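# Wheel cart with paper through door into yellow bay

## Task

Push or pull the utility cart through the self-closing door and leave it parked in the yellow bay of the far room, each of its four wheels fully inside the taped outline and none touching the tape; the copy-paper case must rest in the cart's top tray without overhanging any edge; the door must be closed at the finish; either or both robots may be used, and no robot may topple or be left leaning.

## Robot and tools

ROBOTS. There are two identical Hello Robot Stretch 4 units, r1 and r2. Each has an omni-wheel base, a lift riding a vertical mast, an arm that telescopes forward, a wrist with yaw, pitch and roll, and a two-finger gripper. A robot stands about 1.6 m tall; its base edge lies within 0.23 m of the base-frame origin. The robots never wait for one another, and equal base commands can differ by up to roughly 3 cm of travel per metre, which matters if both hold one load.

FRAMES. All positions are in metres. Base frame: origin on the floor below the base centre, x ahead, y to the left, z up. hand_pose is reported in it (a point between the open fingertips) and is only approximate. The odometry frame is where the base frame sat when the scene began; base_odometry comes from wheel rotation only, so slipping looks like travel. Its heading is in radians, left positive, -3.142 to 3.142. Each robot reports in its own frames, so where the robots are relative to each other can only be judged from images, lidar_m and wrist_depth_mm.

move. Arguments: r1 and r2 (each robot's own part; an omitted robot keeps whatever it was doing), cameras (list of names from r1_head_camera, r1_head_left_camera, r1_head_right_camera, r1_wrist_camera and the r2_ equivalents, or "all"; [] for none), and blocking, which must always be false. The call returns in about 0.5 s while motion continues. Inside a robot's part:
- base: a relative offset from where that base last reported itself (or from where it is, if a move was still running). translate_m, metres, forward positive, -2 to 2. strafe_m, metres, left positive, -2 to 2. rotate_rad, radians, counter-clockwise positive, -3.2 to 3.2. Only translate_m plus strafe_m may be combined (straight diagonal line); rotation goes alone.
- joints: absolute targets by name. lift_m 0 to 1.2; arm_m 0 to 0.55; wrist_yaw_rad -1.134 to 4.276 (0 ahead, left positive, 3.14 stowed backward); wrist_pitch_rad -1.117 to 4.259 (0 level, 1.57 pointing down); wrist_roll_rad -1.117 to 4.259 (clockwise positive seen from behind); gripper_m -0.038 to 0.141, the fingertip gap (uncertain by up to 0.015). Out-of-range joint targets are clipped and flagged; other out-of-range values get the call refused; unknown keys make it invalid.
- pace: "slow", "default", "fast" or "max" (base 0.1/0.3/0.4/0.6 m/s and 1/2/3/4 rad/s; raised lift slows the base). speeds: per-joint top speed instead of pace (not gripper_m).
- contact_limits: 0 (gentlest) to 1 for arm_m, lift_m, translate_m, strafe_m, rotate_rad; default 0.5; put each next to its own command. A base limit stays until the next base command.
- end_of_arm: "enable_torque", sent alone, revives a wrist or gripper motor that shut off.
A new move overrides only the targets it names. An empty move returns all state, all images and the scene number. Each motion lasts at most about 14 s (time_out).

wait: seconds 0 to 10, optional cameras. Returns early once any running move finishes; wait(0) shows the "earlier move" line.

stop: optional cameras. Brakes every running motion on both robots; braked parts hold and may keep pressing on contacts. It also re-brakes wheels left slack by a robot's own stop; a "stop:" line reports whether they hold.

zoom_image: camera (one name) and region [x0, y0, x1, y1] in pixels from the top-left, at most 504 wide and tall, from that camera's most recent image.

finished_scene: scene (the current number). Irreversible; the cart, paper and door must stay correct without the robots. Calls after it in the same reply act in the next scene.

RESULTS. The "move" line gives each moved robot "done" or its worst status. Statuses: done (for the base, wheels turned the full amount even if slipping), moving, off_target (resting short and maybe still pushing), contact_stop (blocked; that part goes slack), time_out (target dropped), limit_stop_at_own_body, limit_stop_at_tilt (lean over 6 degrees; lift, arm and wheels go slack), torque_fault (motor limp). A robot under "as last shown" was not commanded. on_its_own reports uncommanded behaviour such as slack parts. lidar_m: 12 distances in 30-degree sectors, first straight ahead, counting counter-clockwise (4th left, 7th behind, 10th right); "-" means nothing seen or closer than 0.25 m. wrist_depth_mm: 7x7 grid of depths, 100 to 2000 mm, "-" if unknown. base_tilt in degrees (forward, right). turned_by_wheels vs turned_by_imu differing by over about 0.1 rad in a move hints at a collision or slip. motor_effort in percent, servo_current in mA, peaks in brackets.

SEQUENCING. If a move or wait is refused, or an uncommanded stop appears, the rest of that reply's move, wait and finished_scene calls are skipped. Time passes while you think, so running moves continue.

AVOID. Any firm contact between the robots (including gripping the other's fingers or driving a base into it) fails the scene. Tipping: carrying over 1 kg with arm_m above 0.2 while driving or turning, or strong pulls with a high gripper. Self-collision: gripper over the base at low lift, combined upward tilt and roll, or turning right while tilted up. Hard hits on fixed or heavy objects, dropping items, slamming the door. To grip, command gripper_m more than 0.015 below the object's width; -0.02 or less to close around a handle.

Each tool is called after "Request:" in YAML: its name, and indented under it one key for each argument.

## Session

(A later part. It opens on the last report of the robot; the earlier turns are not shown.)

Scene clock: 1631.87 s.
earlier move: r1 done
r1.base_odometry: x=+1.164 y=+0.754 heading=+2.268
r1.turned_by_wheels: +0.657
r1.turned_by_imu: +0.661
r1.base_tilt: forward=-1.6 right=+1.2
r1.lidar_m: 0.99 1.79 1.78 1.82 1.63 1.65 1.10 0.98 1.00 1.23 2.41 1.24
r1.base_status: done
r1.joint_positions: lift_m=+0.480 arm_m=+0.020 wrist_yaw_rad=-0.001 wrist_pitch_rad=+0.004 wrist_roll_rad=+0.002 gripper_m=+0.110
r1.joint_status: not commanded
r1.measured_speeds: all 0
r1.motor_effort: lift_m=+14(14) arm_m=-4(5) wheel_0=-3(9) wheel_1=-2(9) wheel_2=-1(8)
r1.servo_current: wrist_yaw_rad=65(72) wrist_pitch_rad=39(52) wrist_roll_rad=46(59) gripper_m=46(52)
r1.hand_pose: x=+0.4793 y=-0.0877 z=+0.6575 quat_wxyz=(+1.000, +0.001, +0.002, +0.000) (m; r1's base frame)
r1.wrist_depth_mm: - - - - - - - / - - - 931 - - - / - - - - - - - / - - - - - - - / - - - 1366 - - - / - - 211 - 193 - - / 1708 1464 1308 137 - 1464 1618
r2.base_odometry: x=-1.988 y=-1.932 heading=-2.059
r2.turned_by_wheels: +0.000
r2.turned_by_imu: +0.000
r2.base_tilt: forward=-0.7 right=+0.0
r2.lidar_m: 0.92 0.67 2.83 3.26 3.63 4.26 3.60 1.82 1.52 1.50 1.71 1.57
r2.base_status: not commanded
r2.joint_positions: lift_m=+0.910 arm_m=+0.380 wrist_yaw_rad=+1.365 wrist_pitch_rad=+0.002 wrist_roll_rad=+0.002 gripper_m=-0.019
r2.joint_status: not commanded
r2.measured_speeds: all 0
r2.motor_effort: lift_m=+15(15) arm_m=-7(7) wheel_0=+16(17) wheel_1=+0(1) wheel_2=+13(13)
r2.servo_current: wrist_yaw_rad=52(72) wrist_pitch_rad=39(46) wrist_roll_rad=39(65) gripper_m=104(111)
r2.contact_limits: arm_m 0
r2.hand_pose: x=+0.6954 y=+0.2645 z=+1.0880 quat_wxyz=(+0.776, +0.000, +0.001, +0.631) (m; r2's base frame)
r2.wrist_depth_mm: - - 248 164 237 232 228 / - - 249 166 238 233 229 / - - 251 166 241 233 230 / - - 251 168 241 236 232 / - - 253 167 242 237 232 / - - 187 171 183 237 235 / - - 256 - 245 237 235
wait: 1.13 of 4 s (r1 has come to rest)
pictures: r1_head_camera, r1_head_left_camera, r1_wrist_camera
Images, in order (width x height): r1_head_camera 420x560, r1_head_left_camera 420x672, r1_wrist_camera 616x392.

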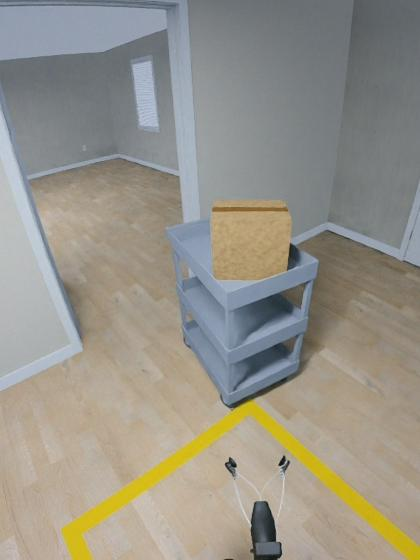

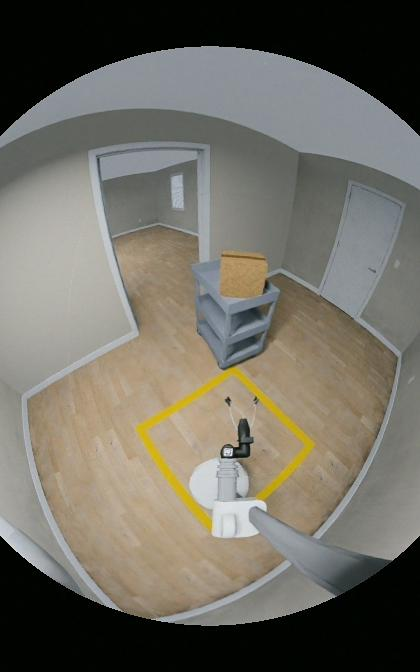

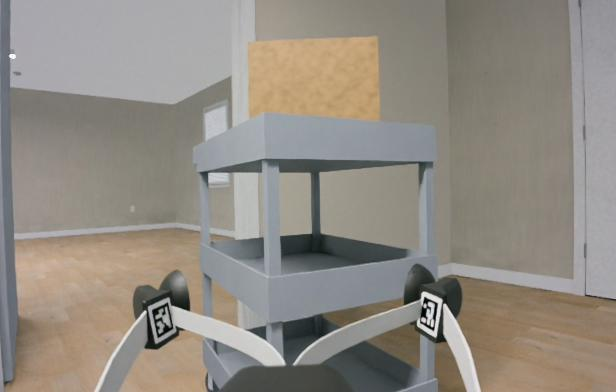

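Request:
move:
  blocking: false
  r1: {"base":{"translate_m":0.3,"strafe_m":0.055},"joints":{"gripper_m":0.12}}

Request:
wait:
  seconds: 4
  cameras: ["r1_head_camera","r1_wrist_camera"]

Scene clock: 1641.43 s.
move: r1 moving
r1.base_odometry: x=+1.140 y=+0.774 heading=+2.269
r1.turned_by_wheels: +0.000
r1.turned_by_imu: +0.000
r1.base_tilt: forward=-1.6 right=+1.3
r1.lidar_m: 0.96 1.75 1.77 1.87 1.66 1.68 1.10 0.99 1.02 1.27 2.51 1.16
r1.base_status: translate_m moving; strafe_m moving
r1.joint_positions: lift_m=+0.480 arm_m=+0.020 wrist_yaw_rad=-0.001 wrist_pitch_rad=+0.004 wrist_roll_rad=+0.002 gripper_m=+0.119
r1.joint_status: gripper_m moving
r1.measured_speeds: translate_m=+0.122 strafe_m=+0.022 rotate_rad=-0.004 lift_m=+0.000 arm_m=+0.000 wrist_yaw_rad=+0.000 wrist_pitch_rad=+0.000 wrist_roll_rad=+0.000
r1.motor_effort: lift_m=+14(14) arm_m=-4(5) wheel_0=+4(6) wheel_1=+6(8) wheel_2=-9(9)
r1.servo_current: wrist_yaw_rad=59(59) wrist_pitch_rad=46(52) wrist_roll_rad=46(52) gripper_m=59(59)
r1.hand_pose: x=+0.4793 y=-0.0877 z=+0.6575 quat_wxyz=(+1.000, +0.001, +0.002, +0.000) (m; r1's base frame)
r1.wrist_depth_mm: - - - - - - - / - - - 904 - - - / - - - - - - - / - - - - - - - / - - - 1430 - - - / - 1983 759 - 190 - - / 1618 1499 1397 139 1618 1430 1576
r2: as last shown
r2.base_tilt: forward=-0.6 right=+0.0
r2.lidar_m: 0.92 0.68 2.84 3.25 3.66 4.28 3.56 1.80 1.50 1.49 1.70 1.56
r2.motor_effort: lift_m=+15(15) arm_m=-6(7) wheel_0=+17(17) wheel_1=+0(1) wheel_2=+13(13)
r2.servo_current: wrist_yaw_rad=59(65) wrist_pitch_rad=33(46) wrist_roll_rad=39(59) gripper_m=98(104)
r2.contact_limits: arm_m 0
r2.wrist_depth_mm: - - 248 165 236 232 227 / - - 250 166 237 232 229 / - - 251 166 240 233 230 / - - 253 168 241 236 231 / - - 254 167 243 236 232 / - - 187 171 183 238 234 / - - 257 - 244 237 235
pictures: none

Scene clock: 1643.40 s.
earlier move: r1 done
r1.base_odometry: x=+0.929 y=+0.948 heading=+2.269
r1.turned_by_wheels: +0.000
r1.turned_by_imu: +0.000
r1.base_tilt: forward=-1.6 right=+1.3
r1.lidar_m: 0.68 1.49 1.54 1.89 1.78 1.81 1.39 1.24 1.25 1.56 2.89 0.84
r1.base_status: done
r1.joint_positions: lift_m=+0.480 arm_m=+0.020 wrist_yaw_rad=-0.001 wrist_pitch_rad=+0.004 wrist_roll_rad=+0.002 gripper_m=+0.120
r1.joint_status: all done
r1.measured_speeds: all 0
r1.motor_effort: lift_m=+14(14) arm_m=-4(5) wheel_0=+2(8) wheel_1=+2(9) wheel_2=+0(9)
r1.servo_current: wrist_yaw_rad=52(72) wrist_pitch_rad=46(52) wrist_roll_rad=59(85) gripper_m=39(59)
r1.hand_pose: x=+0.4793 y=-0.0877 z=+0.6575 quat_wxyz=(+1.000, +0.001, +0.002, +0.000) (m; r1's base frame)
r1.wrist_depth_mm: - - - 627 621 - - / - - - 477 549 - - / - - 854 484 559 627 - / - - - - - - - / - - - - - - - / - 1983 - 469 190 - - / 1708 1464 1499 139 - 1397 1576
r2.base_odometry: x=-1.988 y=-1.932 heading=-2.059
r2.turned_by_wheels: +0.000
r2.turned_by_imu: +0.000
r2.base_tilt: forward=-0.7 right=+0.0
r2.lidar_m: 0.91 0.70 2.80 3.24 3.65 4.28 3.55 1.85 1.49 1.50 1.71 1.57
r2.base_status: not commanded
r2.joint_positions: lift_m=+0.910 arm_m=+0.380 wrist_yaw_rad=+1.365 wrist_pitch_rad=+0.002 wrist_roll_rad=+0.002 gripper_m=-0.019
r2.joint_status: not commanded
r2.measured_speeds: all 0
r2.motor_effort: lift_m=+14(15) arm_m=-6(7) wheel_0=+16(17) wheel_1=+1(1) wheel_2=+13(13)
r2.servo_current: wrist_yaw_rad=46(65) wrist_pitch_rad=46(46) wrist_roll_rad=46(59) gripper_m=98(104)
r2.contact_limits: arm_m 0
r2.hand_pose: x=+0.6954 y=+0.2645 z=+1.0880 quat_wxyz=(+0.776, +0.000, +0.001, +0.631) (m; r2's base frame)
r2.wrist_depth_mm: - - 248 164 236 232 228 / - - 250 165 237 232 229 / - - 250 166 239 235 229 / - - 252 168 240 236 231 / - - 255 167 243 236 231 / - - 187 171 183 237 235 / - - 257 - 245 237 235
wait: 1.97 of 4 s (r1 has come to rest)
pictures: r1_head_camera, r1_wrist_camera
Images, in order (width x height): r1_head_camera 420x560, r1_wrist_camera 616x392.

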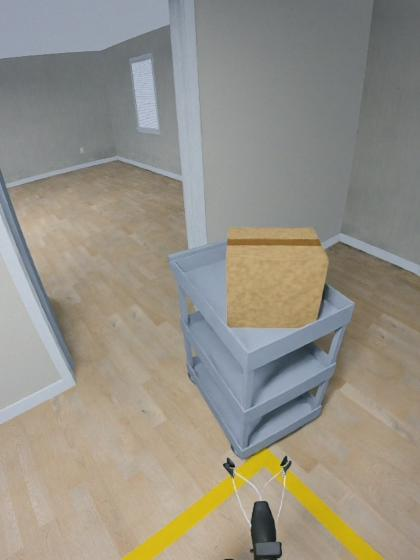

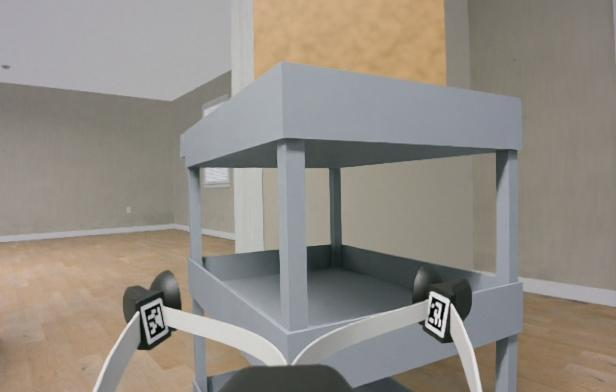

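Request:
move:
  blocking: false
  r1: {"base":{"translate_m":0.23,"strafe_m":0.013},"pace":"slow","contact_limits":{"translate_m":0.2}}

Request:
wait:
  seconds: 5
  cameras: ["r1_head_camera","r1_wrist_camera"]

Scene clock: 1651.90 s.
move: r1 moving
r1.base_odometry: x=+0.921 y=+0.957 heading=+2.269
r1.turned_by_wheels: +0.000
r1.turned_by_imu: +0.000
r1.base_tilt: forward=-1.6 right=+1.3
r1.lidar_m: 0.68 1.50 1.54 1.87 1.80 1.81 1.41 1.25 1.25 1.58 2.85 0.78
r1.base_status: translate_m moving; strafe_m moving
r1.joint_positions: lift_m=+0.480 arm_m=+0.020 wrist_yaw_rad=-0.001 wrist_pitch_rad=+0.004 wrist_roll_rad=+0.002 gripper_m=+0.120
r1.joint_status: not commanded
r1.measured_speeds: translate_m=+0.049 strafe_m=+0.003 rotate_rad=-0.001 lift_m=+0.000 arm_m=+0.000 wrist_yaw_rad=+0.000 wrist_pitch_rad=+0.000 wrist_roll_rad=+0.000
r1.motor_effort: lift_m=+14(14) arm_m=-4(5) wheel_0=+5(7) wheel_1=+5(6) wheel_2=-3(7)
r1.servo_current: wrist_yaw_rad=59(65) wrist_pitch_rad=46(46) wrist_roll_rad=52(59) gripper_m=39(52)
r1.contact_limits: translate_m 0.2
r1.hand_pose: x=+0.4793 y=-0.0877 z=+0.6575 quat_wxyz=(+1.000, +0.001, +0.002, +0.000) (m; r1's base frame)
r1.wrist_depth_mm: - - - 621 615 - - / - - - 466 539 - - / - - 741 473 544 627 - / - - - - - - - / - - - - - - - / - - - 462 190 197 - / 1661 1464 1464 139 - 1397 1618
r2: as last shown
r2.base_tilt: forward=-0.7 right=+0.1
r2.lidar_m: 0.95 0.67 2.82 3.25 3.67 4.29 3.55 1.83 1.51 1.49 1.70 1.57
r2.motor_effort: lift_m=+15(15) arm_m=-6(7) wheel_0=+16(17) wheel_1=+0(1) wheel_2=+13(13)
r2.servo_current: wrist_yaw_rad=52(65) wrist_pitch_rad=33(46) wrist_roll_rad=46(59) gripper_m=98(98)
r2.contact_limits: arm_m 0
r2.wrist_depth_mm: - - 247 164 236 232 226 / - - 250 165 237 233 229 / - - 251 166 239 234 229 / - - 252 168 241 235 230 / - - 253 167 243 236 232 / - - 187 171 183 237 234 / - - 257 - 244 237 236
pictures: none

Scene clock: 1655.00 s.
earlier move: r1 done
r1.base_odometry: x=+0.771 y=+1.116 heading=+2.269
r1.turned_by_wheels: +0.000
r1.turned_by_imu: +0.000
r1.base_tilt: forward=-1.6 right=+1.3
r1.lidar_m: 0.46 1.33 1.36 1.66 1.92 1.94 1.61 1.43 1.44 1.80 2.75 0.54
r1.base_status: done
r1.joint_positions: lift_m=+0.480 arm_m=+0.020 wrist_yaw_rad=-0.001 wrist_pitch_rad=+0.004 wrist_roll_rad=+0.002 gripper_m=+0.120
r1.joint_status: not commanded
r1.measured_speeds: all 0
r1.motor_effort: lift_m=+14(14) arm_m=-4(5) wheel_0=+2(7) wheel_1=+2(7) wheel_2=-1(7)
r1.servo_current: wrist_yaw_rad=52(72) wrist_pitch_rad=46(52) wrist_roll_rad=72(72) gripper_m=46(52)
r1.contact_limits: translate_m 0.2
r1.hand_pose: x=+0.4793 y=-0.0877 z=+0.6575 quat_wxyz=(+1.000, +0.001, +0.002, +0.000) (m; r1's base frame)
r1.wrist_depth_mm: - - - 235 267 310 373 / - - 303 240 272 309 362 / - - 459 - 492 508 - / - - - - - - - / - - - - - - - / - 1983 - 248 190 198 - / 1661 1499 - 143 - - -
r2.base_odometry: x=-1.988 y=-1.932 heading=-2.059
r2.turned_by_wheels: +0.000
r2.turned_by_imu: +0.000
r2.base_tilt: forward=-0.7 right=+0.1
r2.lidar_m: 0.90 0.69 2.83 3.26 3.67 4.29 3.58 1.85 1.49 1.49 1.70 1.56
r2.base_status: not commanded
r2.joint_positions: lift_m=+0.910 arm_m=+0.380 wrist_yaw_rad=+1.365 wrist_pitch_rad=+0.002 wrist_roll_rad=+0.002 gripper_m=-0.019
r2.joint_status: not commanded
r2.measured_speeds: all 0
r2.motor_effort: lift_m=+15(15) arm_m=-6(7) wheel_0=+17(17) wheel_1=+0(1) wheel_2=+13(13)
r2.servo_current: wrist_yaw_rad=52(65) wrist_pitch_rad=39(46) wrist_roll_rad=52(65) gripper_m=104(104)
r2.contact_limits: arm_m 0
r2.hand_pose: x=+0.6954 y=+0.2645 z=+1.0880 quat_wxyz=(+0.776, +0.000, +0.001, +0.631) (m; r2's base frame)
r2.wrist_depth_mm: - - 249 164 236 232 227 / - - 249 166 238 233 229 / - - 250 166 240 234 230 / - - 252 168 240 235 232 / - - 253 167 242 236 232 / - - 187 171 183 237 234 / - - 257 - 245 237 235
wait: 3.10 of 5 s (r1 has come to rest)
pictures: r1_head_camera, r1_wrist_camera
Images, in order (width x height): r1_head_camera 420x560, r1_wrist_camera 616x392.

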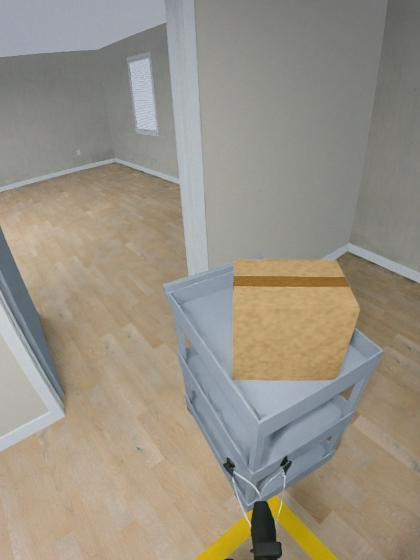

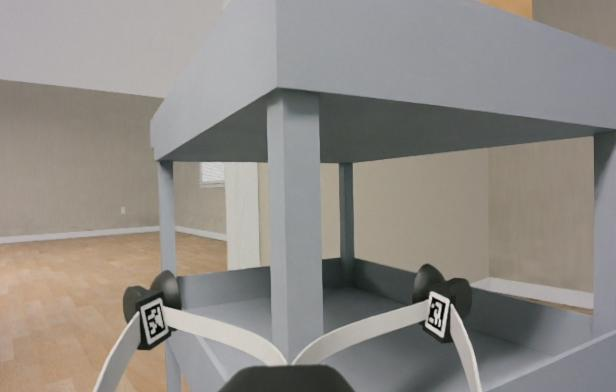

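Request:
move:
  blocking: false
  r1: {"base":{"translate_m":0.05},"pace":"slow","contact_limits":{"translate_m":0.2}}

Request:
wait:
  seconds: 2

Request:
move:
  blocking: false
  r1: {"joints":{"gripper_m":-0.01}}

Request:
wait:
  seconds: 3
  cameras: ["r1_head_camera","r1_wrist_camera"]

Scene clock: 1660.93 s.
move: r1 moving
r1.base_odometry: x=+0.763 y=+1.125 heading=+2.269
r1.turned_by_wheels: +0.000
r1.turned_by_imu: +0.000
r1.base_tilt: forward=-1.6 right=+1.3
r1.lidar_m: 0.46 1.31 1.33 1.66 1.93 1.97 1.61 1.44 1.46 1.79 2.74 0.51
r1.base_status: translate_m moving
r1.joint_positions: lift_m=+0.480 arm_m=+0.020 wrist_yaw_rad=-0.001 wrist_pitch_rad=+0.004 wrist_roll_rad=+0.002 gripper_m=+0.120
r1.joint_status: not commanded
r1.measured_speeds: translate_m=+0.048 strafe_m=+0.000 rotate_rad=+0.002 lift_m=+0.000 arm_m=+0.000 wrist_yaw_rad=+0.000 wrist_pitch_rad=+0.000 wrist_roll_rad=+0.000
r1.motor_effort: lift_m=+14(14) arm_m=-4(5) wheel_0=+6(6) wheel_1=+4(6) wheel_2=-6(6)
r1.servo_current: wrist_yaw_rad=26(52) wrist_pitch_rad=39(46) wrist_roll_rad=39(72) gripper_m=39(46)
r1.contact_limits: translate_m 0.2
r1.hand_pose: x=+0.4793 y=-0.0877 z=+0.6575 quat_wxyz=(+1.000, +0.001, +0.002, +0.000) (m; r1's base frame)
r1.wrist_depth_mm: - - - 223 254 296 343 / - - 286 228 259 296 343 / - - 459 - 492 508 - / - - - - - - - / - - - - - - - / - 1983 - - 190 202 - / 1661 1464 - 143 - - -
r2: as last shown
r2.base_tilt: forward=-0.7 right=+0.0
r2.lidar_m: 0.92 0.68 2.84 3.24 3.65 4.28 3.56 1.81 1.51 1.49 1.67 1.57
r2.motor_effort: lift_m=+15(15) arm_m=-6(7) wheel_0=+16(17) wheel_1=+1(1) wheel_2=+13(13)
r2.servo_current: wrist_yaw_rad=52(59) wrist_pitch_rad=39(46) wrist_roll_rad=46(52) gripper_m=91(98)
r2.contact_limits: arm_m 0
r2.wrist_depth_mm: - - 248 165 236 233 228 / - - 249 165 237 233 229 / - - 252 166 239 234 230 / - - 252 168 241 236 230 / - - 254 167 241 237 232 / - - 187 172 183 236 235 / - - 256 - 245 236 234
pictures: none

Scene clock: 1662.13 s.
earlier move: r1 done
r1.base_odometry: x=+0.739 y=+1.154 heading=+2.269
r1.turned_by_wheels: +0.000
r1.turned_by_imu: +0.000
r1.base_tilt: forward=-1.6 right=+1.3
r1.lidar_m: 0.43 1.31 1.31 1.63 1.96 1.98 1.64 1.47 1.50 1.84 2.73 0.47
r1.base_status: done
r1.joint_positions: lift_m=+0.480 arm_m=+0.020 wrist_yaw_rad=-0.001 wrist_pitch_rad=+0.004 wrist_roll_rad=+0.002 gripper_m=+0.120
r1.joint_status: not commanded
r1.measured_speeds: all 0
r1.motor_effort: lift_m=+14(14) arm_m=-5(5) wheel_0=+3(7) wheel_1=+3(6) wheel_2=-3(6)
r1.servo_current: wrist_yaw_rad=39(59) wrist_pitch_rad=46(52) wrist_roll_rad=39(72) gripper_m=46(52)
r1.contact_limits: translate_m 0.2
r1.hand_pose: x=+0.4793 y=-0.0877 z=+0.6575 quat_wxyz=(+1.000, +0.001, +0.002, +0.000) (m; r1's base frame)
r1.wrist_depth_mm: - - 310 182 211 245 287 / - - 247 200 224 253 286 / - - 459 - 492 512 - / - - - - - - - / - - - - - - - / - 1983 - - 190 202 - / 1661 1464 - 139 - - -
r2.base_odometry: x=-1.988 y=-1.932 heading=-2.059
r2.turned_by_wheels: +0.000
r2.turned_by_imu: +0.000
r2.base_tilt: forward=-0.7 right=+0.0
r2.lidar_m: 0.95 0.67 2.81 3.25 3.64 4.29 3.52 1.83 1.50 1.48 1.66 1.55
r2.base_status: not commanded
r2.joint_positions: lift_m=+0.910 arm_m=+0.380 wrist_yaw_rad=+1.365 wrist_pitch_rad=+0.002 wrist_roll_rad=+0.002 gripper_m=-0.019
r2.joint_status: not commanded
r2.measured_speeds: all 0
r2.motor_effort: lift_m=+15(15) arm_m=-6(7) wheel_0=+17(17) wheel_1=+1(1) wheel_2=+13(13)
r2.servo_current: wrist_yaw_rad=52(65) wrist_pitch_rad=46(46) wrist_roll_rad=39(59) gripper_m=91(104)
r2.contact_limits: arm_m 0
r2.hand_pose: x=+0.6954 y=+0.2645 z=+1.0880 quat_wxyz=(+0.776, +0.000, +0.001, +0.631) (m; r2's base frame)
r2.wrist_depth_mm: - - 248 165 237 231 227 / - - 249 165 237 232 229 / - - 251 166 240 233 230 / - - 251 168 241 235 231 / - - 254 167 243 236 232 / - - 187 171 183 237 233 / - - 256 - 244 236 235
wait: 1.20 of 2 s (r1 has come to rest)
pictures: none

Scene clock: 1662.63 s.
move: r1 moving
r1.base_odometry: x=+0.739 y=+1.154 heading=+2.269
r1.turned_by_wheels: +0.000
r1.turned_by_imu: +0.000
r1.base_tilt: forward=-1.6 right=+1.3
r1.lidar_m: 0.44 1.33 1.29 1.62 1.96 1.96 1.62 1.45 1.48 1.85 2.71 0.48
r1.base_status: not commanded
r1.joint_positions: lift_m=+0.480 arm_m=+0.020 wrist_yaw_rad=-0.001 wrist_pitch_rad=+0.004 wrist_roll_rad=+0.002 gripper_m=+0.106
r1.joint_status: gripper_m moving
r1.measured_speeds: all 0
r1.motor_effort: lift_m=+14(14) arm_m=-5(5) wheel_0=+4(4) wheel_1=+2(3) wheel_2=-3(3)
r1.servo_current: wrist_yaw_rad=52(59) wrist_pitch_rad=46(52) wrist_roll_rad=52(72) gripper_m=78(78)
r1.contact_limits: translate_m 0.2
r1.hand_pose: x=+0.4793 y=-0.0877 z=+0.6575 quat_wxyz=(+1.000, +0.001, +0.002, +0.000) (m; r1's base frame)
r1.wrist_depth_mm: - - 312 182 211 245 287 / - - 248 201 224 253 286 / - - 455 - 492 508 - / - - - - - - - / - - - - - - - / - - 211 - 190 215 - / 1661 1464 - 137 - - -
r2: as last shown
r2.base_tilt: forward=-0.7 right=+0.1
r2.lidar_m: 0.93 0.70 2.84 3.25 3.64 4.28 3.54 1.83 1.51 1.48 1.68 1.57
r2.motor_effort: lift_m=+14(15) arm_m=-6(7) wheel_0=+17(17) wheel_1=+0(1) wheel_2=+13(13)
r2.servo_current: wrist_yaw_rad=52(59) wrist_pitch_rad=46(46) wrist_roll_rad=39(65) gripper_m=98(98)
r2.contact_limits: arm_m 0
r2.wrist_depth_mm: - - 249 164 237 232 227 / - - 250 166 237 234 229 / - - 251 166 239 234 229 / - - 251 168 242 236 231 / - - 255 167 242 236 233 / - - 188 171 183 236 234 / - - 256 - 243 237 236
pictures: none

Scene clock: 1664.23 s.
earlier move: r1 done
r1.base_odometry: x=+0.739 y=+1.154 heading=+2.269
r1.turned_by_wheels: +0.000
r1.turned_by_imu: +0.000
r1.base_tilt: forward=-1.6 right=+1.3
r1.lidar_m: 0.42 1.35 1.32 1.63 1.97 1.98 1.65 1.45 1.48 1.84 2.72 0.45
r1.base_status: not commanded
r1.joint_positions: lift_m=+0.480 arm_m=+0.020 wrist_yaw_rad=+0.000 wrist_pitch_rad=+0.004 wrist_roll_rad=+0.002 gripper_m=-0.009
r1.joint_status: all done
r1.measured_speeds: all 0
r1.motor_effort: lift_m=+14(14) arm_m=-4(5) wheel_0=+2(4) wheel_1=+2(3) wheel_2=+1(3)
r1.servo_current: wrist_yaw_rad=52(65) wrist_pitch_rad=39(52) wrist_roll_rad=52(72) gripper_m=65(143)
r1.contact_limits: translate_m 0.2
r1.hand_pose: x=+0.4793 y=-0.0875 z=+0.6575 quat_wxyz=(+1.000, +0.001, +0.002, +0.000) (m; r1's base frame)
r1.wrist_depth_mm: - - 294 175 200 236 278 / - - 243 200 224 248 278 / - - 452 - 488 508 - / - - - - - - - / - - - - - - - / - - 185 - 180 - - / 1661 156 163 - 162 - -
r2.base_odometry: x=-1.988 y=-1.932 heading=-2.059
r2.turned_by_wheels: +0.000
r2.turned_by_imu: +0.000
r2.base_tilt: forward=-0.7 right=+0.0
r2.lidar_m: 0.97 0.68 2.83 3.25 3.61 4.29 3.57 1.82 1.52 1.50 1.67 1.53
r2.base_status: not commanded
r2.joint_positions: lift_m=+0.910 arm_m=+0.380 wrist_yaw_rad=+1.365 wrist_pitch_rad=+0.002 wrist_roll_rad=+0.002 gripper_m=-0.019
r2.joint_status: not commanded
r2.measured_speeds: all 0
r2.motor_effort: lift_m=+15(15) arm_m=-6(7) wheel_0=+17(17) wheel_1=+0(1) wheel_2=+13(13)
r2.servo_current: wrist_yaw_rad=52(59) wrist_pitch_rad=39(46) wrist_roll_rad=52(65) gripper_m=104(111)
r2.contact_limits: arm_m 0
r2.hand_pose: x=+0.6954 y=+0.2645 z=+1.0880 quat_wxyz=(+0.776, +0.000, +0.001, +0.631) (m; r2's base frame)
r2.wrist_depth_mm: - - 248 164 236 232 228 / - - 250 165 238 233 229 / - - 251 166 239 234 230 / - - 252 168 240 236 231 / - - 254 167 242 236 232 / - - 187 171 183 238 234 / - - 256 - 244 236 236
wait: 1.60 of 3 s (r1 has come to rest)
pictures: r1_head_camera, r1_wrist_camera
Images, in order (width x height): r1_head_camera 420x560, r1_wrist_camera 616x392.

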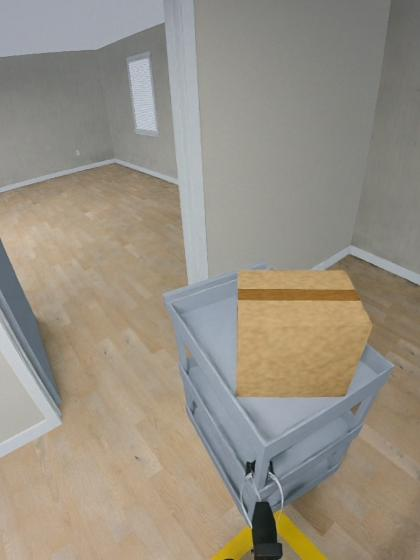

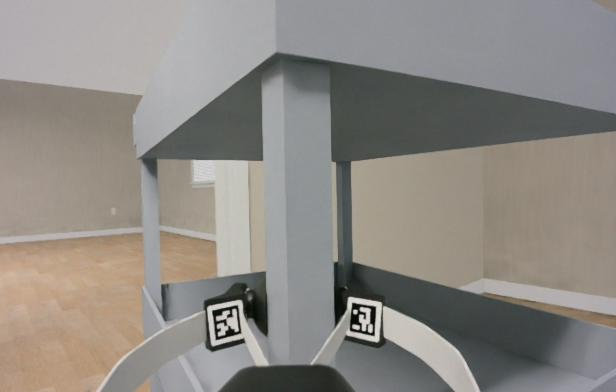

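Request:
move:
  blocking: false
  r1: {"base":{"translate_m":-0.3},"joints":{"gripper_m":-0.02},"pace":"slow","contact_limits":{"translate_m":0.8}}

Request:
wait:
  seconds: 5
  cameras: ["r1_head_camera","r1_wrist_camera","r1_head_left_camera"]

Scene clock: 1668.43 s.
move: r1 moving
r1.base_odometry: x=+0.747 y=+1.145 heading=+2.269
r1.turned_by_wheels: +0.000
r1.turned_by_imu: -0.001
r1.base_tilt: forward=-1.6 right=+1.3
r1.lidar_m: 0.41 1.32 1.29 1.66 1.95 1.98 1.62 1.45 1.48 1.82 2.72 0.46
r1.base_status: translate_m moving
r1.joint_positions: lift_m=+0.480 arm_m=+0.020 wrist_yaw_rad=+0.000 wrist_pitch_rad=+0.004 wrist_roll_rad=+0.002 gripper_m=-0.019
r1.joint_status: gripper_m moving
r1.measured_speeds: translate_m=-0.049 strafe_m=-0.001 rotate_rad=-0.006 lift_m=+0.000 arm_m=+0.000 wrist_yaw_rad=+0.000 wrist_pitch_rad=+0.000 wrist_roll_rad=+0.000
r1.motor_effort: lift_m=+14(14) arm_m=-4(5) wheel_0=-7(8) wheel_1=-2(5) wheel_2=+7(10)
r1.servo_current: wrist_yaw_rad=46(65) wrist_pitch_rad=46(52) wrist_roll_rad=46(78) gripper_m=85(124)
r1.contact_limits: translate_m 0.8
r1.hand_pose: x=+0.4793 y=-0.0875 z=+0.6575 quat_wxyz=(+1.000, +0.001, +0.002, +0.000) (m; r1's base frame)
r1.wrist_depth_mm: - - 315 172 195 225 262 / - - 249 - 224 236 260 / - - 455 - 488 508 - / - - - - - - - / - - - - - - - / - - 185 - 180 - - / 1661 156 163 128 164 128 -
r2: as last shown
r2.lidar_m: 0.94 0.68 2.85 3.25 3.61 4.28 3.57 1.80 1.50 1.50 1.69 1.56
r2.motor_effort: lift_m=+14(15) arm_m=-6(7) wheel_0=+16(17) wheel_1=+0(1) wheel_2=+13(13)
r2.servo_current: wrist_yaw_rad=46(59) wrist_pitch_rad=46(46) wrist_roll_rad=52(52) gripper_m=98(104)
r2.contact_limits: arm_m 0
r2.wrist_depth_mm: - - 248 164 237 233 227 / - - 249 165 238 233 229 / - - 251 166 240 235 230 / - - 251 168 239 235 231 / - - 254 167 242 236 232 / - - 187 171 183 236 234 / - - 258 - 244 236 236
pictures: none

Scene clock: 1672.23 s.
earlier move: r1 done
r1.base_odometry: x=+0.932 y=+0.925 heading=+2.269
r1.turned_by_wheels: +0.000
r1.turned_by_imu: -0.001
r1.base_tilt: forward=-1.6 right=+1.3
r1.lidar_m: 0.42 1.53 1.55 1.90 1.78 1.77 1.39 1.23 1.26 1.55 0.63 0.42
r1.base_status: done
r1.joint_positions: lift_m=+0.480 arm_m=+0.020 wrist_yaw_rad=-0.001 wrist_pitch_rad=+0.004 wrist_roll_rad=+0.002 gripper_m=-0.019
r1.joint_status: all done
r1.measured_speeds: all 0
r1.motor_effort: lift_m=+14(14) arm_m=-5(5) wheel_0=-7(11) wheel_1=-3(7) wheel_2=+0(10)
r1.servo_current: wrist_yaw_rad=46(72) wrist_pitch_rad=46(59) wrist_roll_rad=39(78) gripper_m=65(124)
r1.contact_limits: translate_m 0.8
r1.hand_pose: x=+0.4793 y=-0.0878 z=+0.6575 quat_wxyz=(+1.000, +0.001, +0.002, -0.001) (m; r1's base frame)
r1.wrist_depth_mm: - - - 173 179 184 191 / - - - 220 225 227 228 / - - - - 492 512 530 / - - - - - - - / - - - - - - - / - - 187 199 179 - - / 1661 1464 1366 134 - 135 -
r2.base_odometry: x=-1.988 y=-1.932 heading=-2.059
r2.turned_by_wheels: +0.000
r2.turned_by_imu: +0.001
r2.base_tilt: forward=-0.7 right=+0.0
r2.lidar_m: 0.91 0.69 2.83 3.22 3.67 4.26 3.56 1.82 1.50 1.50 1.68 1.57
r2.base_status: not commanded
r2.joint_positions: lift_m=+0.910 arm_m=+0.380 wrist_yaw_rad=+1.365 wrist_pitch_rad=+0.002 wrist_roll_rad=+0.002 gripper_m=-0.019
r2.joint_status: not commanded
r2.measured_speeds: all 0
r2.motor_effort: lift_m=+15(15) arm_m=-6(7) wheel_0=+17(17) wheel_1=+0(1) wheel_2=+13(13)
r2.servo_current: wrist_yaw_rad=52(65) wrist_pitch_rad=46(46) wrist_roll_rad=46(65) gripper_m=98(104)
r2.contact_limits: arm_m 0
r2.hand_pose: x=+0.6954 y=+0.2645 z=+1.0880 quat_wxyz=(+0.776, +0.000, +0.001, +0.631) (m; r2's base frame)
r2.wrist_depth_mm: - - 248 164 236 232 228 / - - 250 166 237 232 229 / - - 250 166 240 234 230 / - - 252 168 241 236 231 / - - 254 167 242 236 233 / - - 187 171 183 237 235 / - - 256 - 245 236 235
wait: 3.80 of 5 s (r1 has come to rest)
pictures: r1_head_camera, r1_head_left_camera, r1_wrist_camera
Images, in order (width x height): r1_head_camera 420x560, r1_head_left_camera 420x672, r1_wrist_camera 616x392.

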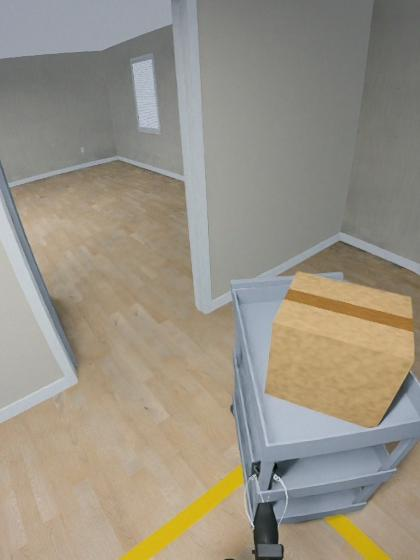

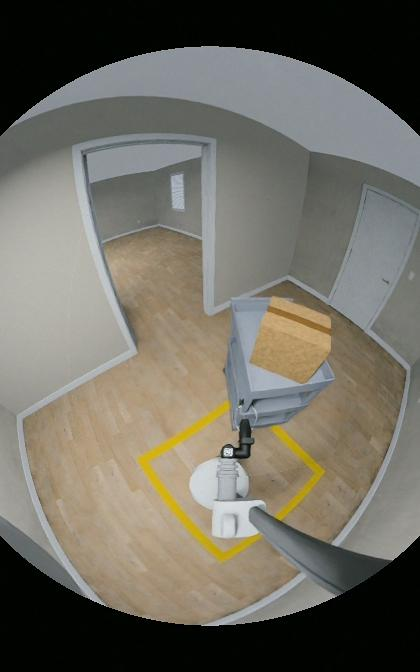

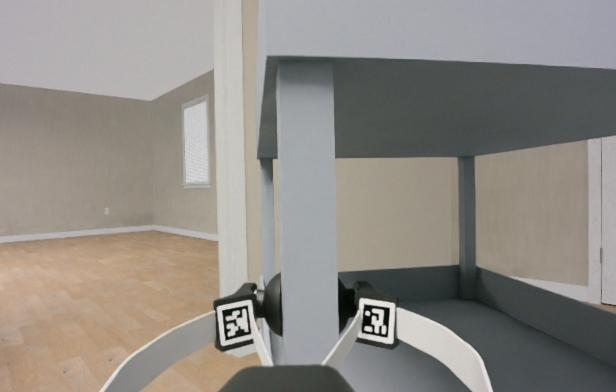

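Request:
move:
  blocking: false
  r1: {"base":{"translate_m":-0.4},"pace":"slow","contact_limits":{"translate_m":0.8}}

Request:
wait:
  seconds: 6
  cameras: ["r1_head_camera","r1_wrist_camera","r1_head_left_camera","r1_head_right_camera"]

Scene clock: 1683.67 s.
move: r1 moving
r1.base_odometry: x=+0.940 y=+0.915 heading=+2.268
r1.turned_by_wheels: -0.001
r1.turned_by_imu: -0.001
r1.base_tilt: forward=-1.6 right=+1.3
r1.lidar_m: 0.41 1.54 1.54 1.93 1.76 1.77 1.38 1.23 1.25 1.53 0.63 0.42
r1.base_status: translate_m moving
r1.joint_positions: lift_m=+0.480 arm_m=+0.020 wrist_yaw_rad=-0.001 wrist_pitch_rad=+0.004 wrist_roll_rad=+0.002 gripper_m=-0.019
r1.joint_status: not commanded
r1.measured_speeds: translate_m=-0.049 strafe_m=+0.000 rotate_rad=-0.001 lift_m=+0.000 arm_m=+0.000 wrist_yaw_rad=+0.000 wrist_pitch_rad=+0.000 wrist_roll_rad=+0.000
r1.motor_effort: lift_m=+14(14) arm_m=-4(5) wheel_0=-11(13) wheel_1=-6(8) wheel_2=+6(7)
r1.servo_current: wrist_yaw_rad=46(59) wrist_pitch_rad=46(52) wrist_roll_rad=52(65) gripper_m=65(72)
r1.contact_limits: translate_m 0.8
r1.hand_pose: x=+0.4793 y=-0.0878 z=+0.6575 quat_wxyz=(+1.000, +0.001, +0.002, -0.001) (m; r1's base frame)
r1.wrist_depth_mm: - - - 174 180 185 190 / - - - 218 224 225 227 / - - - - 496 508 530 / - - - - - - - / - - - - - - - / - - 189 199 179 - - / 1661 1464 1397 134 - 135 -
r2: as last shown
r2.turned_by_imu: +0.000
r2.base_tilt: forward=-0.6 right=+0.0
r2.lidar_m: 0.94 0.69 2.81 3.22 3.66 4.28 3.58 1.83 1.47 1.49 1.72 1.58
r2.motor_effort: lift_m=+14(15) arm_m=-6(7) wheel_0=+16(17) wheel_1=+0(1) wheel_2=+13(13)
r2.servo_current: wrist_yaw_rad=52(65) wrist_pitch_rad=39(46) wrist_roll_rad=39(52) gripper_m=98(104)
r2.contact_limits: arm_m 0
r2.wrist_depth_mm: - - 247 164 237 231 228 / - - 249 166 237 232 229 / - - 251 166 240 234 229 / - - 250 168 241 236 232 / - - 254 167 242 237 233 / - - 187 171 183 236 234 / - - 257 - 244 236 236
pictures: none

Scene clock: 1688.43 s.
earlier move: r1 done
r1.base_odometry: x=+1.189 y=+0.618 heading=+2.268
r1.turned_by_wheels: +0.000
r1.turned_by_imu: -0.002
r1.base_tilt: forward=-1.6 right=+1.3
r1.lidar_m: 0.41 1.83 1.85 1.69 1.51 1.52 1.02 0.92 0.95 1.18 0.48 0.41
r1.base_status: done
r1.joint_positions: lift_m=+0.480 arm_m=+0.020 wrist_yaw_rad=-0.002 wrist_pitch_rad=+0.004 wrist_roll_rad=+0.002 gripper_m=-0.019
r1.joint_status: not commanded
r1.measured_speeds: all 0
r1.motor_effort: lift_m=+14(14) arm_m=-4(5) wheel_0=-9(13) wheel_1=-5(9) wheel_2=+0(7)
r1.servo_current: wrist_yaw_rad=46(72) wrist_pitch_rad=46(52) wrist_roll_rad=52(72) gripper_m=72(72)
r1.contact_limits: translate_m 0.8
r1.hand_pose: x=+0.4792 y=-0.0881 z=+0.6575 quat_wxyz=(+1.000, +0.001, +0.002, -0.001) (m; r1's base frame)
r1.wrist_depth_mm: - - - 175 167 160 - / - - - 183 226 227 229 / - - - - 496 517 535 / - - - - - - - / - - - - - - - / - - 188 197 180 - - / 1576 1499 1397 129 - - -
r2.base_odometry: x=-1.988 y=-1.932 heading=-2.059
r2.turned_by_wheels: +0.000
r2.turned_by_imu: +0.001
r2.base_tilt: forward=-0.7 right=+0.1
r2.lidar_m: 0.97 0.68 2.84 3.24 3.67 4.27 3.54 1.84 1.51 1.50 1.69 1.56
r2.base_status: not commanded
r2.joint_positions: lift_m=+0.910 arm_m=+0.380 wrist_yaw_rad=+1.365 wrist_pitch_rad=+0.002 wrist_roll_rad=+0.002 gripper_m=-0.019
r2.joint_status: not commanded
r2.measured_speeds: all 0
r2.motor_effort: lift_m=+15(15) arm_m=-6(7) wheel_0=+17(17) wheel_1=+0(1) wheel_2=+13(13)
r2.servo_current: wrist_yaw_rad=39(65) wrist_pitch_rad=46(46) wrist_roll_rad=46(59) gripper_m=98(104)
r2.contact_limits: arm_m 0
r2.hand_pose: x=+0.6954 y=+0.2645 z=+1.0880 quat_wxyz=(+0.776, +0.000, +0.001, +0.631) (m; r2's base frame)
r2.wrist_depth_mm: - - 248 165 237 232 227 / - - 250 165 237 233 229 / - - 251 166 239 235 229 / - - 251 167 239 236 231 / - - 253 167 242 236 232 / - - 187 171 183 238 235 / - - 257 - 244 237 235
wait: 4.77 of 6 s (r1 has come to rest)
pictures: r1_head_camera, r1_head_left_camera, r1_head_right_camera, r1_wrist_camera
Images, in order (width x height): r1_head_camera 420x560, r1_head_left_camera 420x672, r1_head_right_camera 420x672, r1_wrist_camera 616x392.

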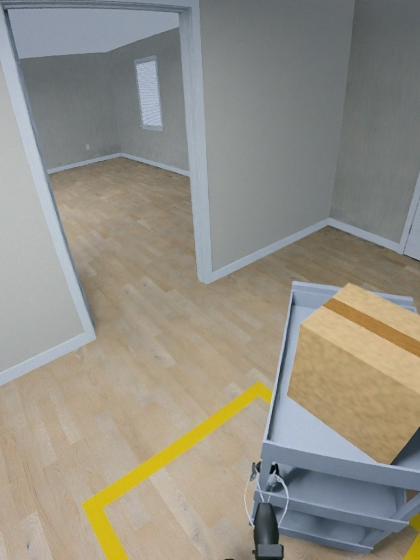

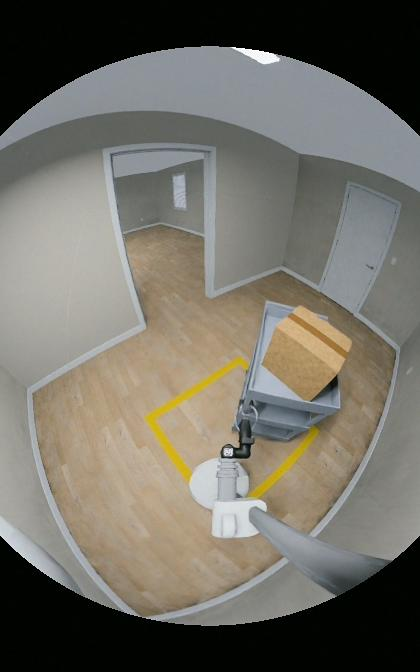

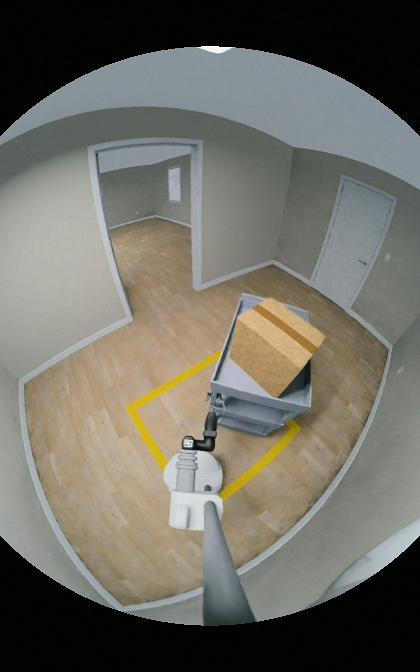

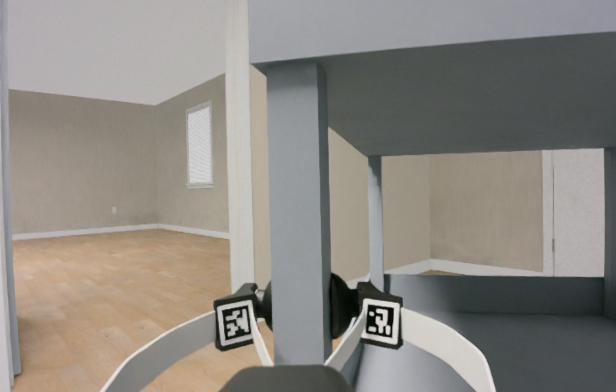

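Request:
move:
  blocking: false
  r1: {"joints":{"gripper_m":0.12}}

Request:
wait:
  seconds: 3

Request:
move:
  blocking: false
  r1: {"base":{"translate_m":-0.25},"pace":"slow"}

Request:
wait:
  seconds: 5
  cameras: ["r1_head_camera","r1_head_left_camera"]

Scene clock: 1715.77 s.
move: r1 moving
r1.base_odometry: x=+1.189 y=+0.618 heading=+2.268
r1.turned_by_wheels: +0.000
r1.turned_by_imu: +0.000
r1.base_tilt: forward=-1.6 right=+1.3
r1.lidar_m: 0.42 1.84 1.82 1.70 1.50 1.51 1.02 0.92 0.96 1.18 0.49 0.43
r1.base_status: not commanded
r1.joint_positions: lift_m=+0.480 arm_m=+0.020 wrist_yaw_rad=-0.003 wrist_pitch_rad=+0.004 wrist_roll_rad=+0.002 gripper_m=+0.005
r1.joint_status: gripper_m moving
r1.measured_speeds: translate_m=+0.000 strafe_m=+0.000 rotate_rad=+0.001 lift_m=+0.000 arm_m=+0.000 wrist_yaw_rad=+0.000 wrist_pitch_rad=+0.000 wrist_roll_rad=+0.000
r1.motor_effort: lift_m=+14(14) arm_m=-4(5) wheel_0=-8(9) wheel_1=-4(5) wheel_2=+0(0)
r1.servo_current: wrist_yaw_rad=52(65) wrist_pitch_rad=39(52) wrist_roll_rad=65(65) gripper_m=52(72)
r1.contact_limits: translate_m 0.8
r1.hand_pose: x=+0.4791 y=-0.0883 z=+0.6575 quat_wxyz=(+1.000, +0.001, +0.002, -0.002) (m; r1's base frame)
r1.wrist_depth_mm: - - - 178 169 162 - / - - - 200 226 227 229 / - - - - 496 517 539 / - - - - - - - / - - - - - - - / - - 210 200 182 - - / 1618 1464 1336 - - - -
r2: as last shown
r2.turned_by_imu: +0.000
r2.base_tilt: forward=-0.7 right=+0.0
r2.lidar_m: 0.94 0.70 2.80 3.25 3.65 4.29 3.57 1.83 1.51 1.51 1.70 1.55
r2.motor_effort: lift_m=+15(15) arm_m=-6(7) wheel_0=+16(17) wheel_1=+1(1) wheel_2=+13(13)
r2.servo_current: wrist_yaw_rad=65(65) wrist_pitch_rad=33(46) wrist_roll_rad=46(52) gripper_m=98(104)
r2.contact_limits: arm_m 0
r2.wrist_depth_mm: - - 247 164 237 232 227 / - - 249 166 237 233 229 / - - 251 166 239 234 230 / - - 252 168 241 236 231 / - - 254 167 242 236 234 / - - 187 171 183 237 234 / - - 257 - 244 236 236
pictures: none

Scene clock: 1717.43 s.
earlier move: r1 done
r1.base_odometry: x=+1.189 y=+0.618 heading=+2.268
r1.turned_by_wheels: +0.000
r1.turned_by_imu: +0.000
r1.base_tilt: forward=-1.6 right=+1.3
r1.lidar_m: 0.42 1.82 1.85 1.66 1.51 1.53 1.04 0.92 0.94 1.19 0.49 0.41
r1.base_status: not commanded
r1.joint_positions: lift_m=+0.480 arm_m=+0.020 wrist_yaw_rad=-0.003 wrist_pitch_rad=+0.004 wrist_roll_rad=+0.002 gripper_m=+0.120
r1.joint_status: all done
r1.measured_speeds: all 0
r1.motor_effort: lift_m=+14(14) arm_m=-4(5) wheel_0=-5(9) wheel_1=-3(5) wheel_2=+0(0)
r1.servo_current: wrist_yaw_rad=59(65) wrist_pitch_rad=39(52) wrist_roll_rad=52(65) gripper_m=39(104)
r1.contact_limits: translate_m 0.8
r1.hand_pose: x=+0.4791 y=-0.0882 z=+0.6575 quat_wxyz=(+1.000, +0.001, +0.002, -0.001) (m; r1's base frame)
r1.wrist_depth_mm: - - - 178 169 161 - / - - - 201 226 228 228 / - - - - 496 512 539 / - - - - - - - / - - - - - - - / - - - - 198 - - / 1537 1499 1576 143 - - -
r2.base_odometry: x=-1.988 y=-1.932 heading=-2.059
r2.turned_by_wheels: +0.000
r2.turned_by_imu: +0.000
r2.base_tilt: forward=-0.7 right=+0.0
r2.lidar_m: 0.93 0.68 2.83 3.25 3.64 4.27 3.58 1.83 1.49 1.50 1.71 1.57
r2.base_status: not commanded
r2.joint_positions: lift_m=+0.910 arm_m=+0.380 wrist_yaw_rad=+1.365 wrist_pitch_rad=+0.002 wrist_roll_rad=+0.002 gripper_m=-0.019
r2.joint_status: not commanded
r2.measured_speeds: all 0
r2.motor_effort: lift_m=+14(15) arm_m=-6(7) wheel_0=+16(17) wheel_1=+0(1) wheel_2=+13(13)
r2.servo_current: wrist_yaw_rad=46(65) wrist_pitch_rad=39(46) wrist_roll_rad=52(52) gripper_m=98(104)
r2.contact_limits: arm_m 0
r2.hand_pose: x=+0.6954 y=+0.2645 z=+1.0880 quat_wxyz=(+0.776, +0.000, +0.001, +0.631) (m; r2's base frame)
r2.wrist_depth_mm: - - 249 165 237 233 228 / - - 249 165 237 232 229 / - - 251 166 240 235 230 / - - 252 168 241 235 230 / - - 254 167 242 237 232 / - - 187 171 183 238 234 / - - 257 - 245 237 235
wait: 1.67 of 3 s (r1 has come to rest)
pictures: none

Scene clock: 1717.93 s.
move: r1 moving
r1.base_odometry: x=+1.197 y=+0.608 heading=+2.268
r1.turned_by_wheels: +0.000
r1.turned_by_imu: +0.000
r1.base_tilt: forward=-1.5 right=+1.3
r1.lidar_m: 0.44 1.84 1.86 1.66 1.49 1.51 1.04 0.92 0.95 1.16 0.48 0.43
r1.base_status: translate_m moving
r1.joint_positions: lift_m=+0.480 arm_m=+0.020 wrist_yaw_rad=-0.003 wrist_pitch_rad=+0.004 wrist_roll_rad=+0.002 gripper_m=+0.120
r1.joint_status: not commanded
r1.measured_speeds: translate_m=-0.048 strafe_m=+0.000 rotate_rad=+0.003 lift_m=+0.000 arm_m=+0.000 wrist_yaw_rad=+0.000 wrist_pitch_rad=+0.000 wrist_roll_rad=+0.000
r1.motor_effort: lift_m=+14(14) arm_m=-4(4) wheel_0=-3(8) wheel_1=-4(5) wheel_2=+5(7)
r1.servo_current: wrist_yaw_rad=59(65) wrist_pitch_rad=46(46) wrist_roll_rad=46(59) gripper_m=39(52)
r1.hand_pose: x=+0.4791 y=-0.0882 z=+0.6575 quat_wxyz=(+1.000, +0.001, +0.002, -0.001) (m; r1's base frame)
r1.wrist_depth_mm: - - - 188 179 170 163 / - - - 200 225 227 228 / - - - - 500 512 535 / - - - - - - - / - - - - - - - / - 1983 - 219 197 - - / 1756 1499 1576 139 - - -
r2: as last shown
r2.lidar_m: 0.92 0.69 2.83 3.24 3.65 4.28 3.57 1.82 1.49 1.50 1.67 1.54
r2.motor_effort: lift_m=+15(15) arm_m=-6(7) wheel_0=+16(17) wheel_1=+1(1) wheel_2=+13(13)
r2.servo_current: wrist_yaw_rad=52(52) wrist_pitch_rad=39(46) wrist_roll_rad=39(59) gripper_m=98(104)
r2.contact_limits: arm_m 0
r2.wrist_depth_mm: - - 248 165 237 233 227 / - - 250 165 238 233 228 / - - 251 166 240 235 230 / - - 252 168 241 236 231 / - - 253 167 243 236 232 / - - 187 171 183 237 234 / - - 258 - 245 237 235
pictures: none

Scene clock: 1721.20 s.
earlier move: r1 done
r1.base_odometry: x=+1.349 y=+0.426 heading=+2.268
r1.turned_by_wheels: +0.000
r1.turned_by_imu: +0.000
r1.base_tilt: forward=-1.6 right=+1.3
r1.lidar_m: 0.67 2.02 2.04 1.50 1.35 1.31 0.85 0.74 0.74 0.92 1.82 0.64
r1.base_status: done
r1.joint_positions: lift_m=+0.480 arm_m=+0.020 wrist_yaw_rad=-0.003 wrist_pitch_rad=+0.004 wrist_roll_rad=+0.002 gripper_m=+0.120
r1.joint_status: not commanded
r1.measured_speeds: all 0
r1.motor_effort: lift_m=+14(14) arm_m=-4(4) wheel_0=-3(8) wheel_1=-2(6) wheel_2=+3(7)
r1.servo_current: wrist_yaw_rad=46(65) wrist_pitch_rad=46(52) wrist_roll_rad=39(59) gripper_m=39(52)
r1.hand_pose: x=+0.4791 y=-0.0882 z=+0.6575 quat_wxyz=(+1.000, +0.001, +0.002, -0.001) (m; r1's base frame)
r1.wrist_depth_mm: - - - - 512 415 364 / - - - 418 397 379 362 / - - - 488 492 517 530 / - - - - - - - / - - - - - - - / 1708 1921 - - 190 - - / 1537 1499 1537 143 - - -
r2.base_odometry: x=-1.988 y=-1.932 heading=-2.059
r2.turned_by_wheels: +0.000
r2.turned_by_imu: +0.000
r2.base_tilt: forward=-0.7 right=+0.0
r2.lidar_m: 0.95 0.67 2.85 3.24 3.69 4.29 3.55 1.85 1.51 1.49 1.68 1.58
r2.base_status: not commanded
r2.joint_positions: lift_m=+0.910 arm_m=+0.380 wrist_yaw_rad=+1.365 wrist_pitch_rad=+0.002 wrist_roll_rad=+0.002 gripper_m=-0.019
r2.joint_status: not commanded
r2.measured_speeds: all 0
r2.motor_effort: lift_m=+15(15) arm_m=-6(7) wheel_0=+17(17) wheel_1=+0(1) wheel_2=+13(13)
r2.servo_current: wrist_yaw_rad=46(65) wrist_pitch_rad=39(46) wrist_roll_rad=52(59) gripper_m=98(104)
r2.contact_limits: arm_m 0
r2.hand_pose: x=+0.6954 y=+0.2645 z=+1.0880 quat_wxyz=(+0.776, +0.000, +0.001, +0.631) (m; r2's base frame)
r2.wrist_depth_mm: - - 247 165 237 231 228 / - - 250 165 237 232 229 / - - 252 166 239 235 230 / - - 252 168 240 235 231 / - - 254 167 242 236 232 / - - 187 172 183 236 234 / - - 256 - 245 236 236
wait: 3.27 of 5 s (r1 has come to rest)
pictures: r1_head_camera, r1_head_left_camera
Images, in order (width x height): r1_head_camera 420x560, r1_head_left_camera 420x672.

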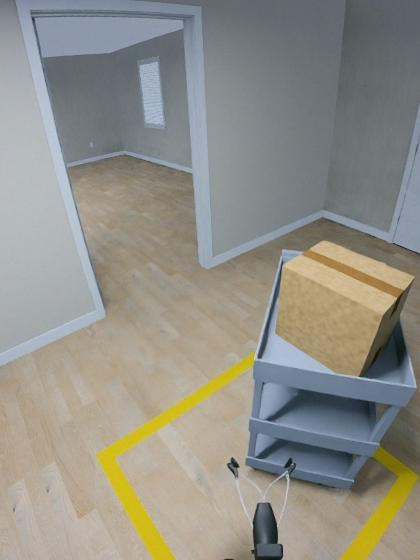

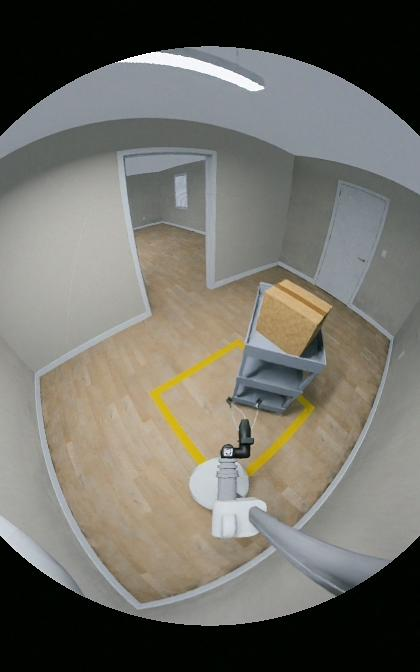

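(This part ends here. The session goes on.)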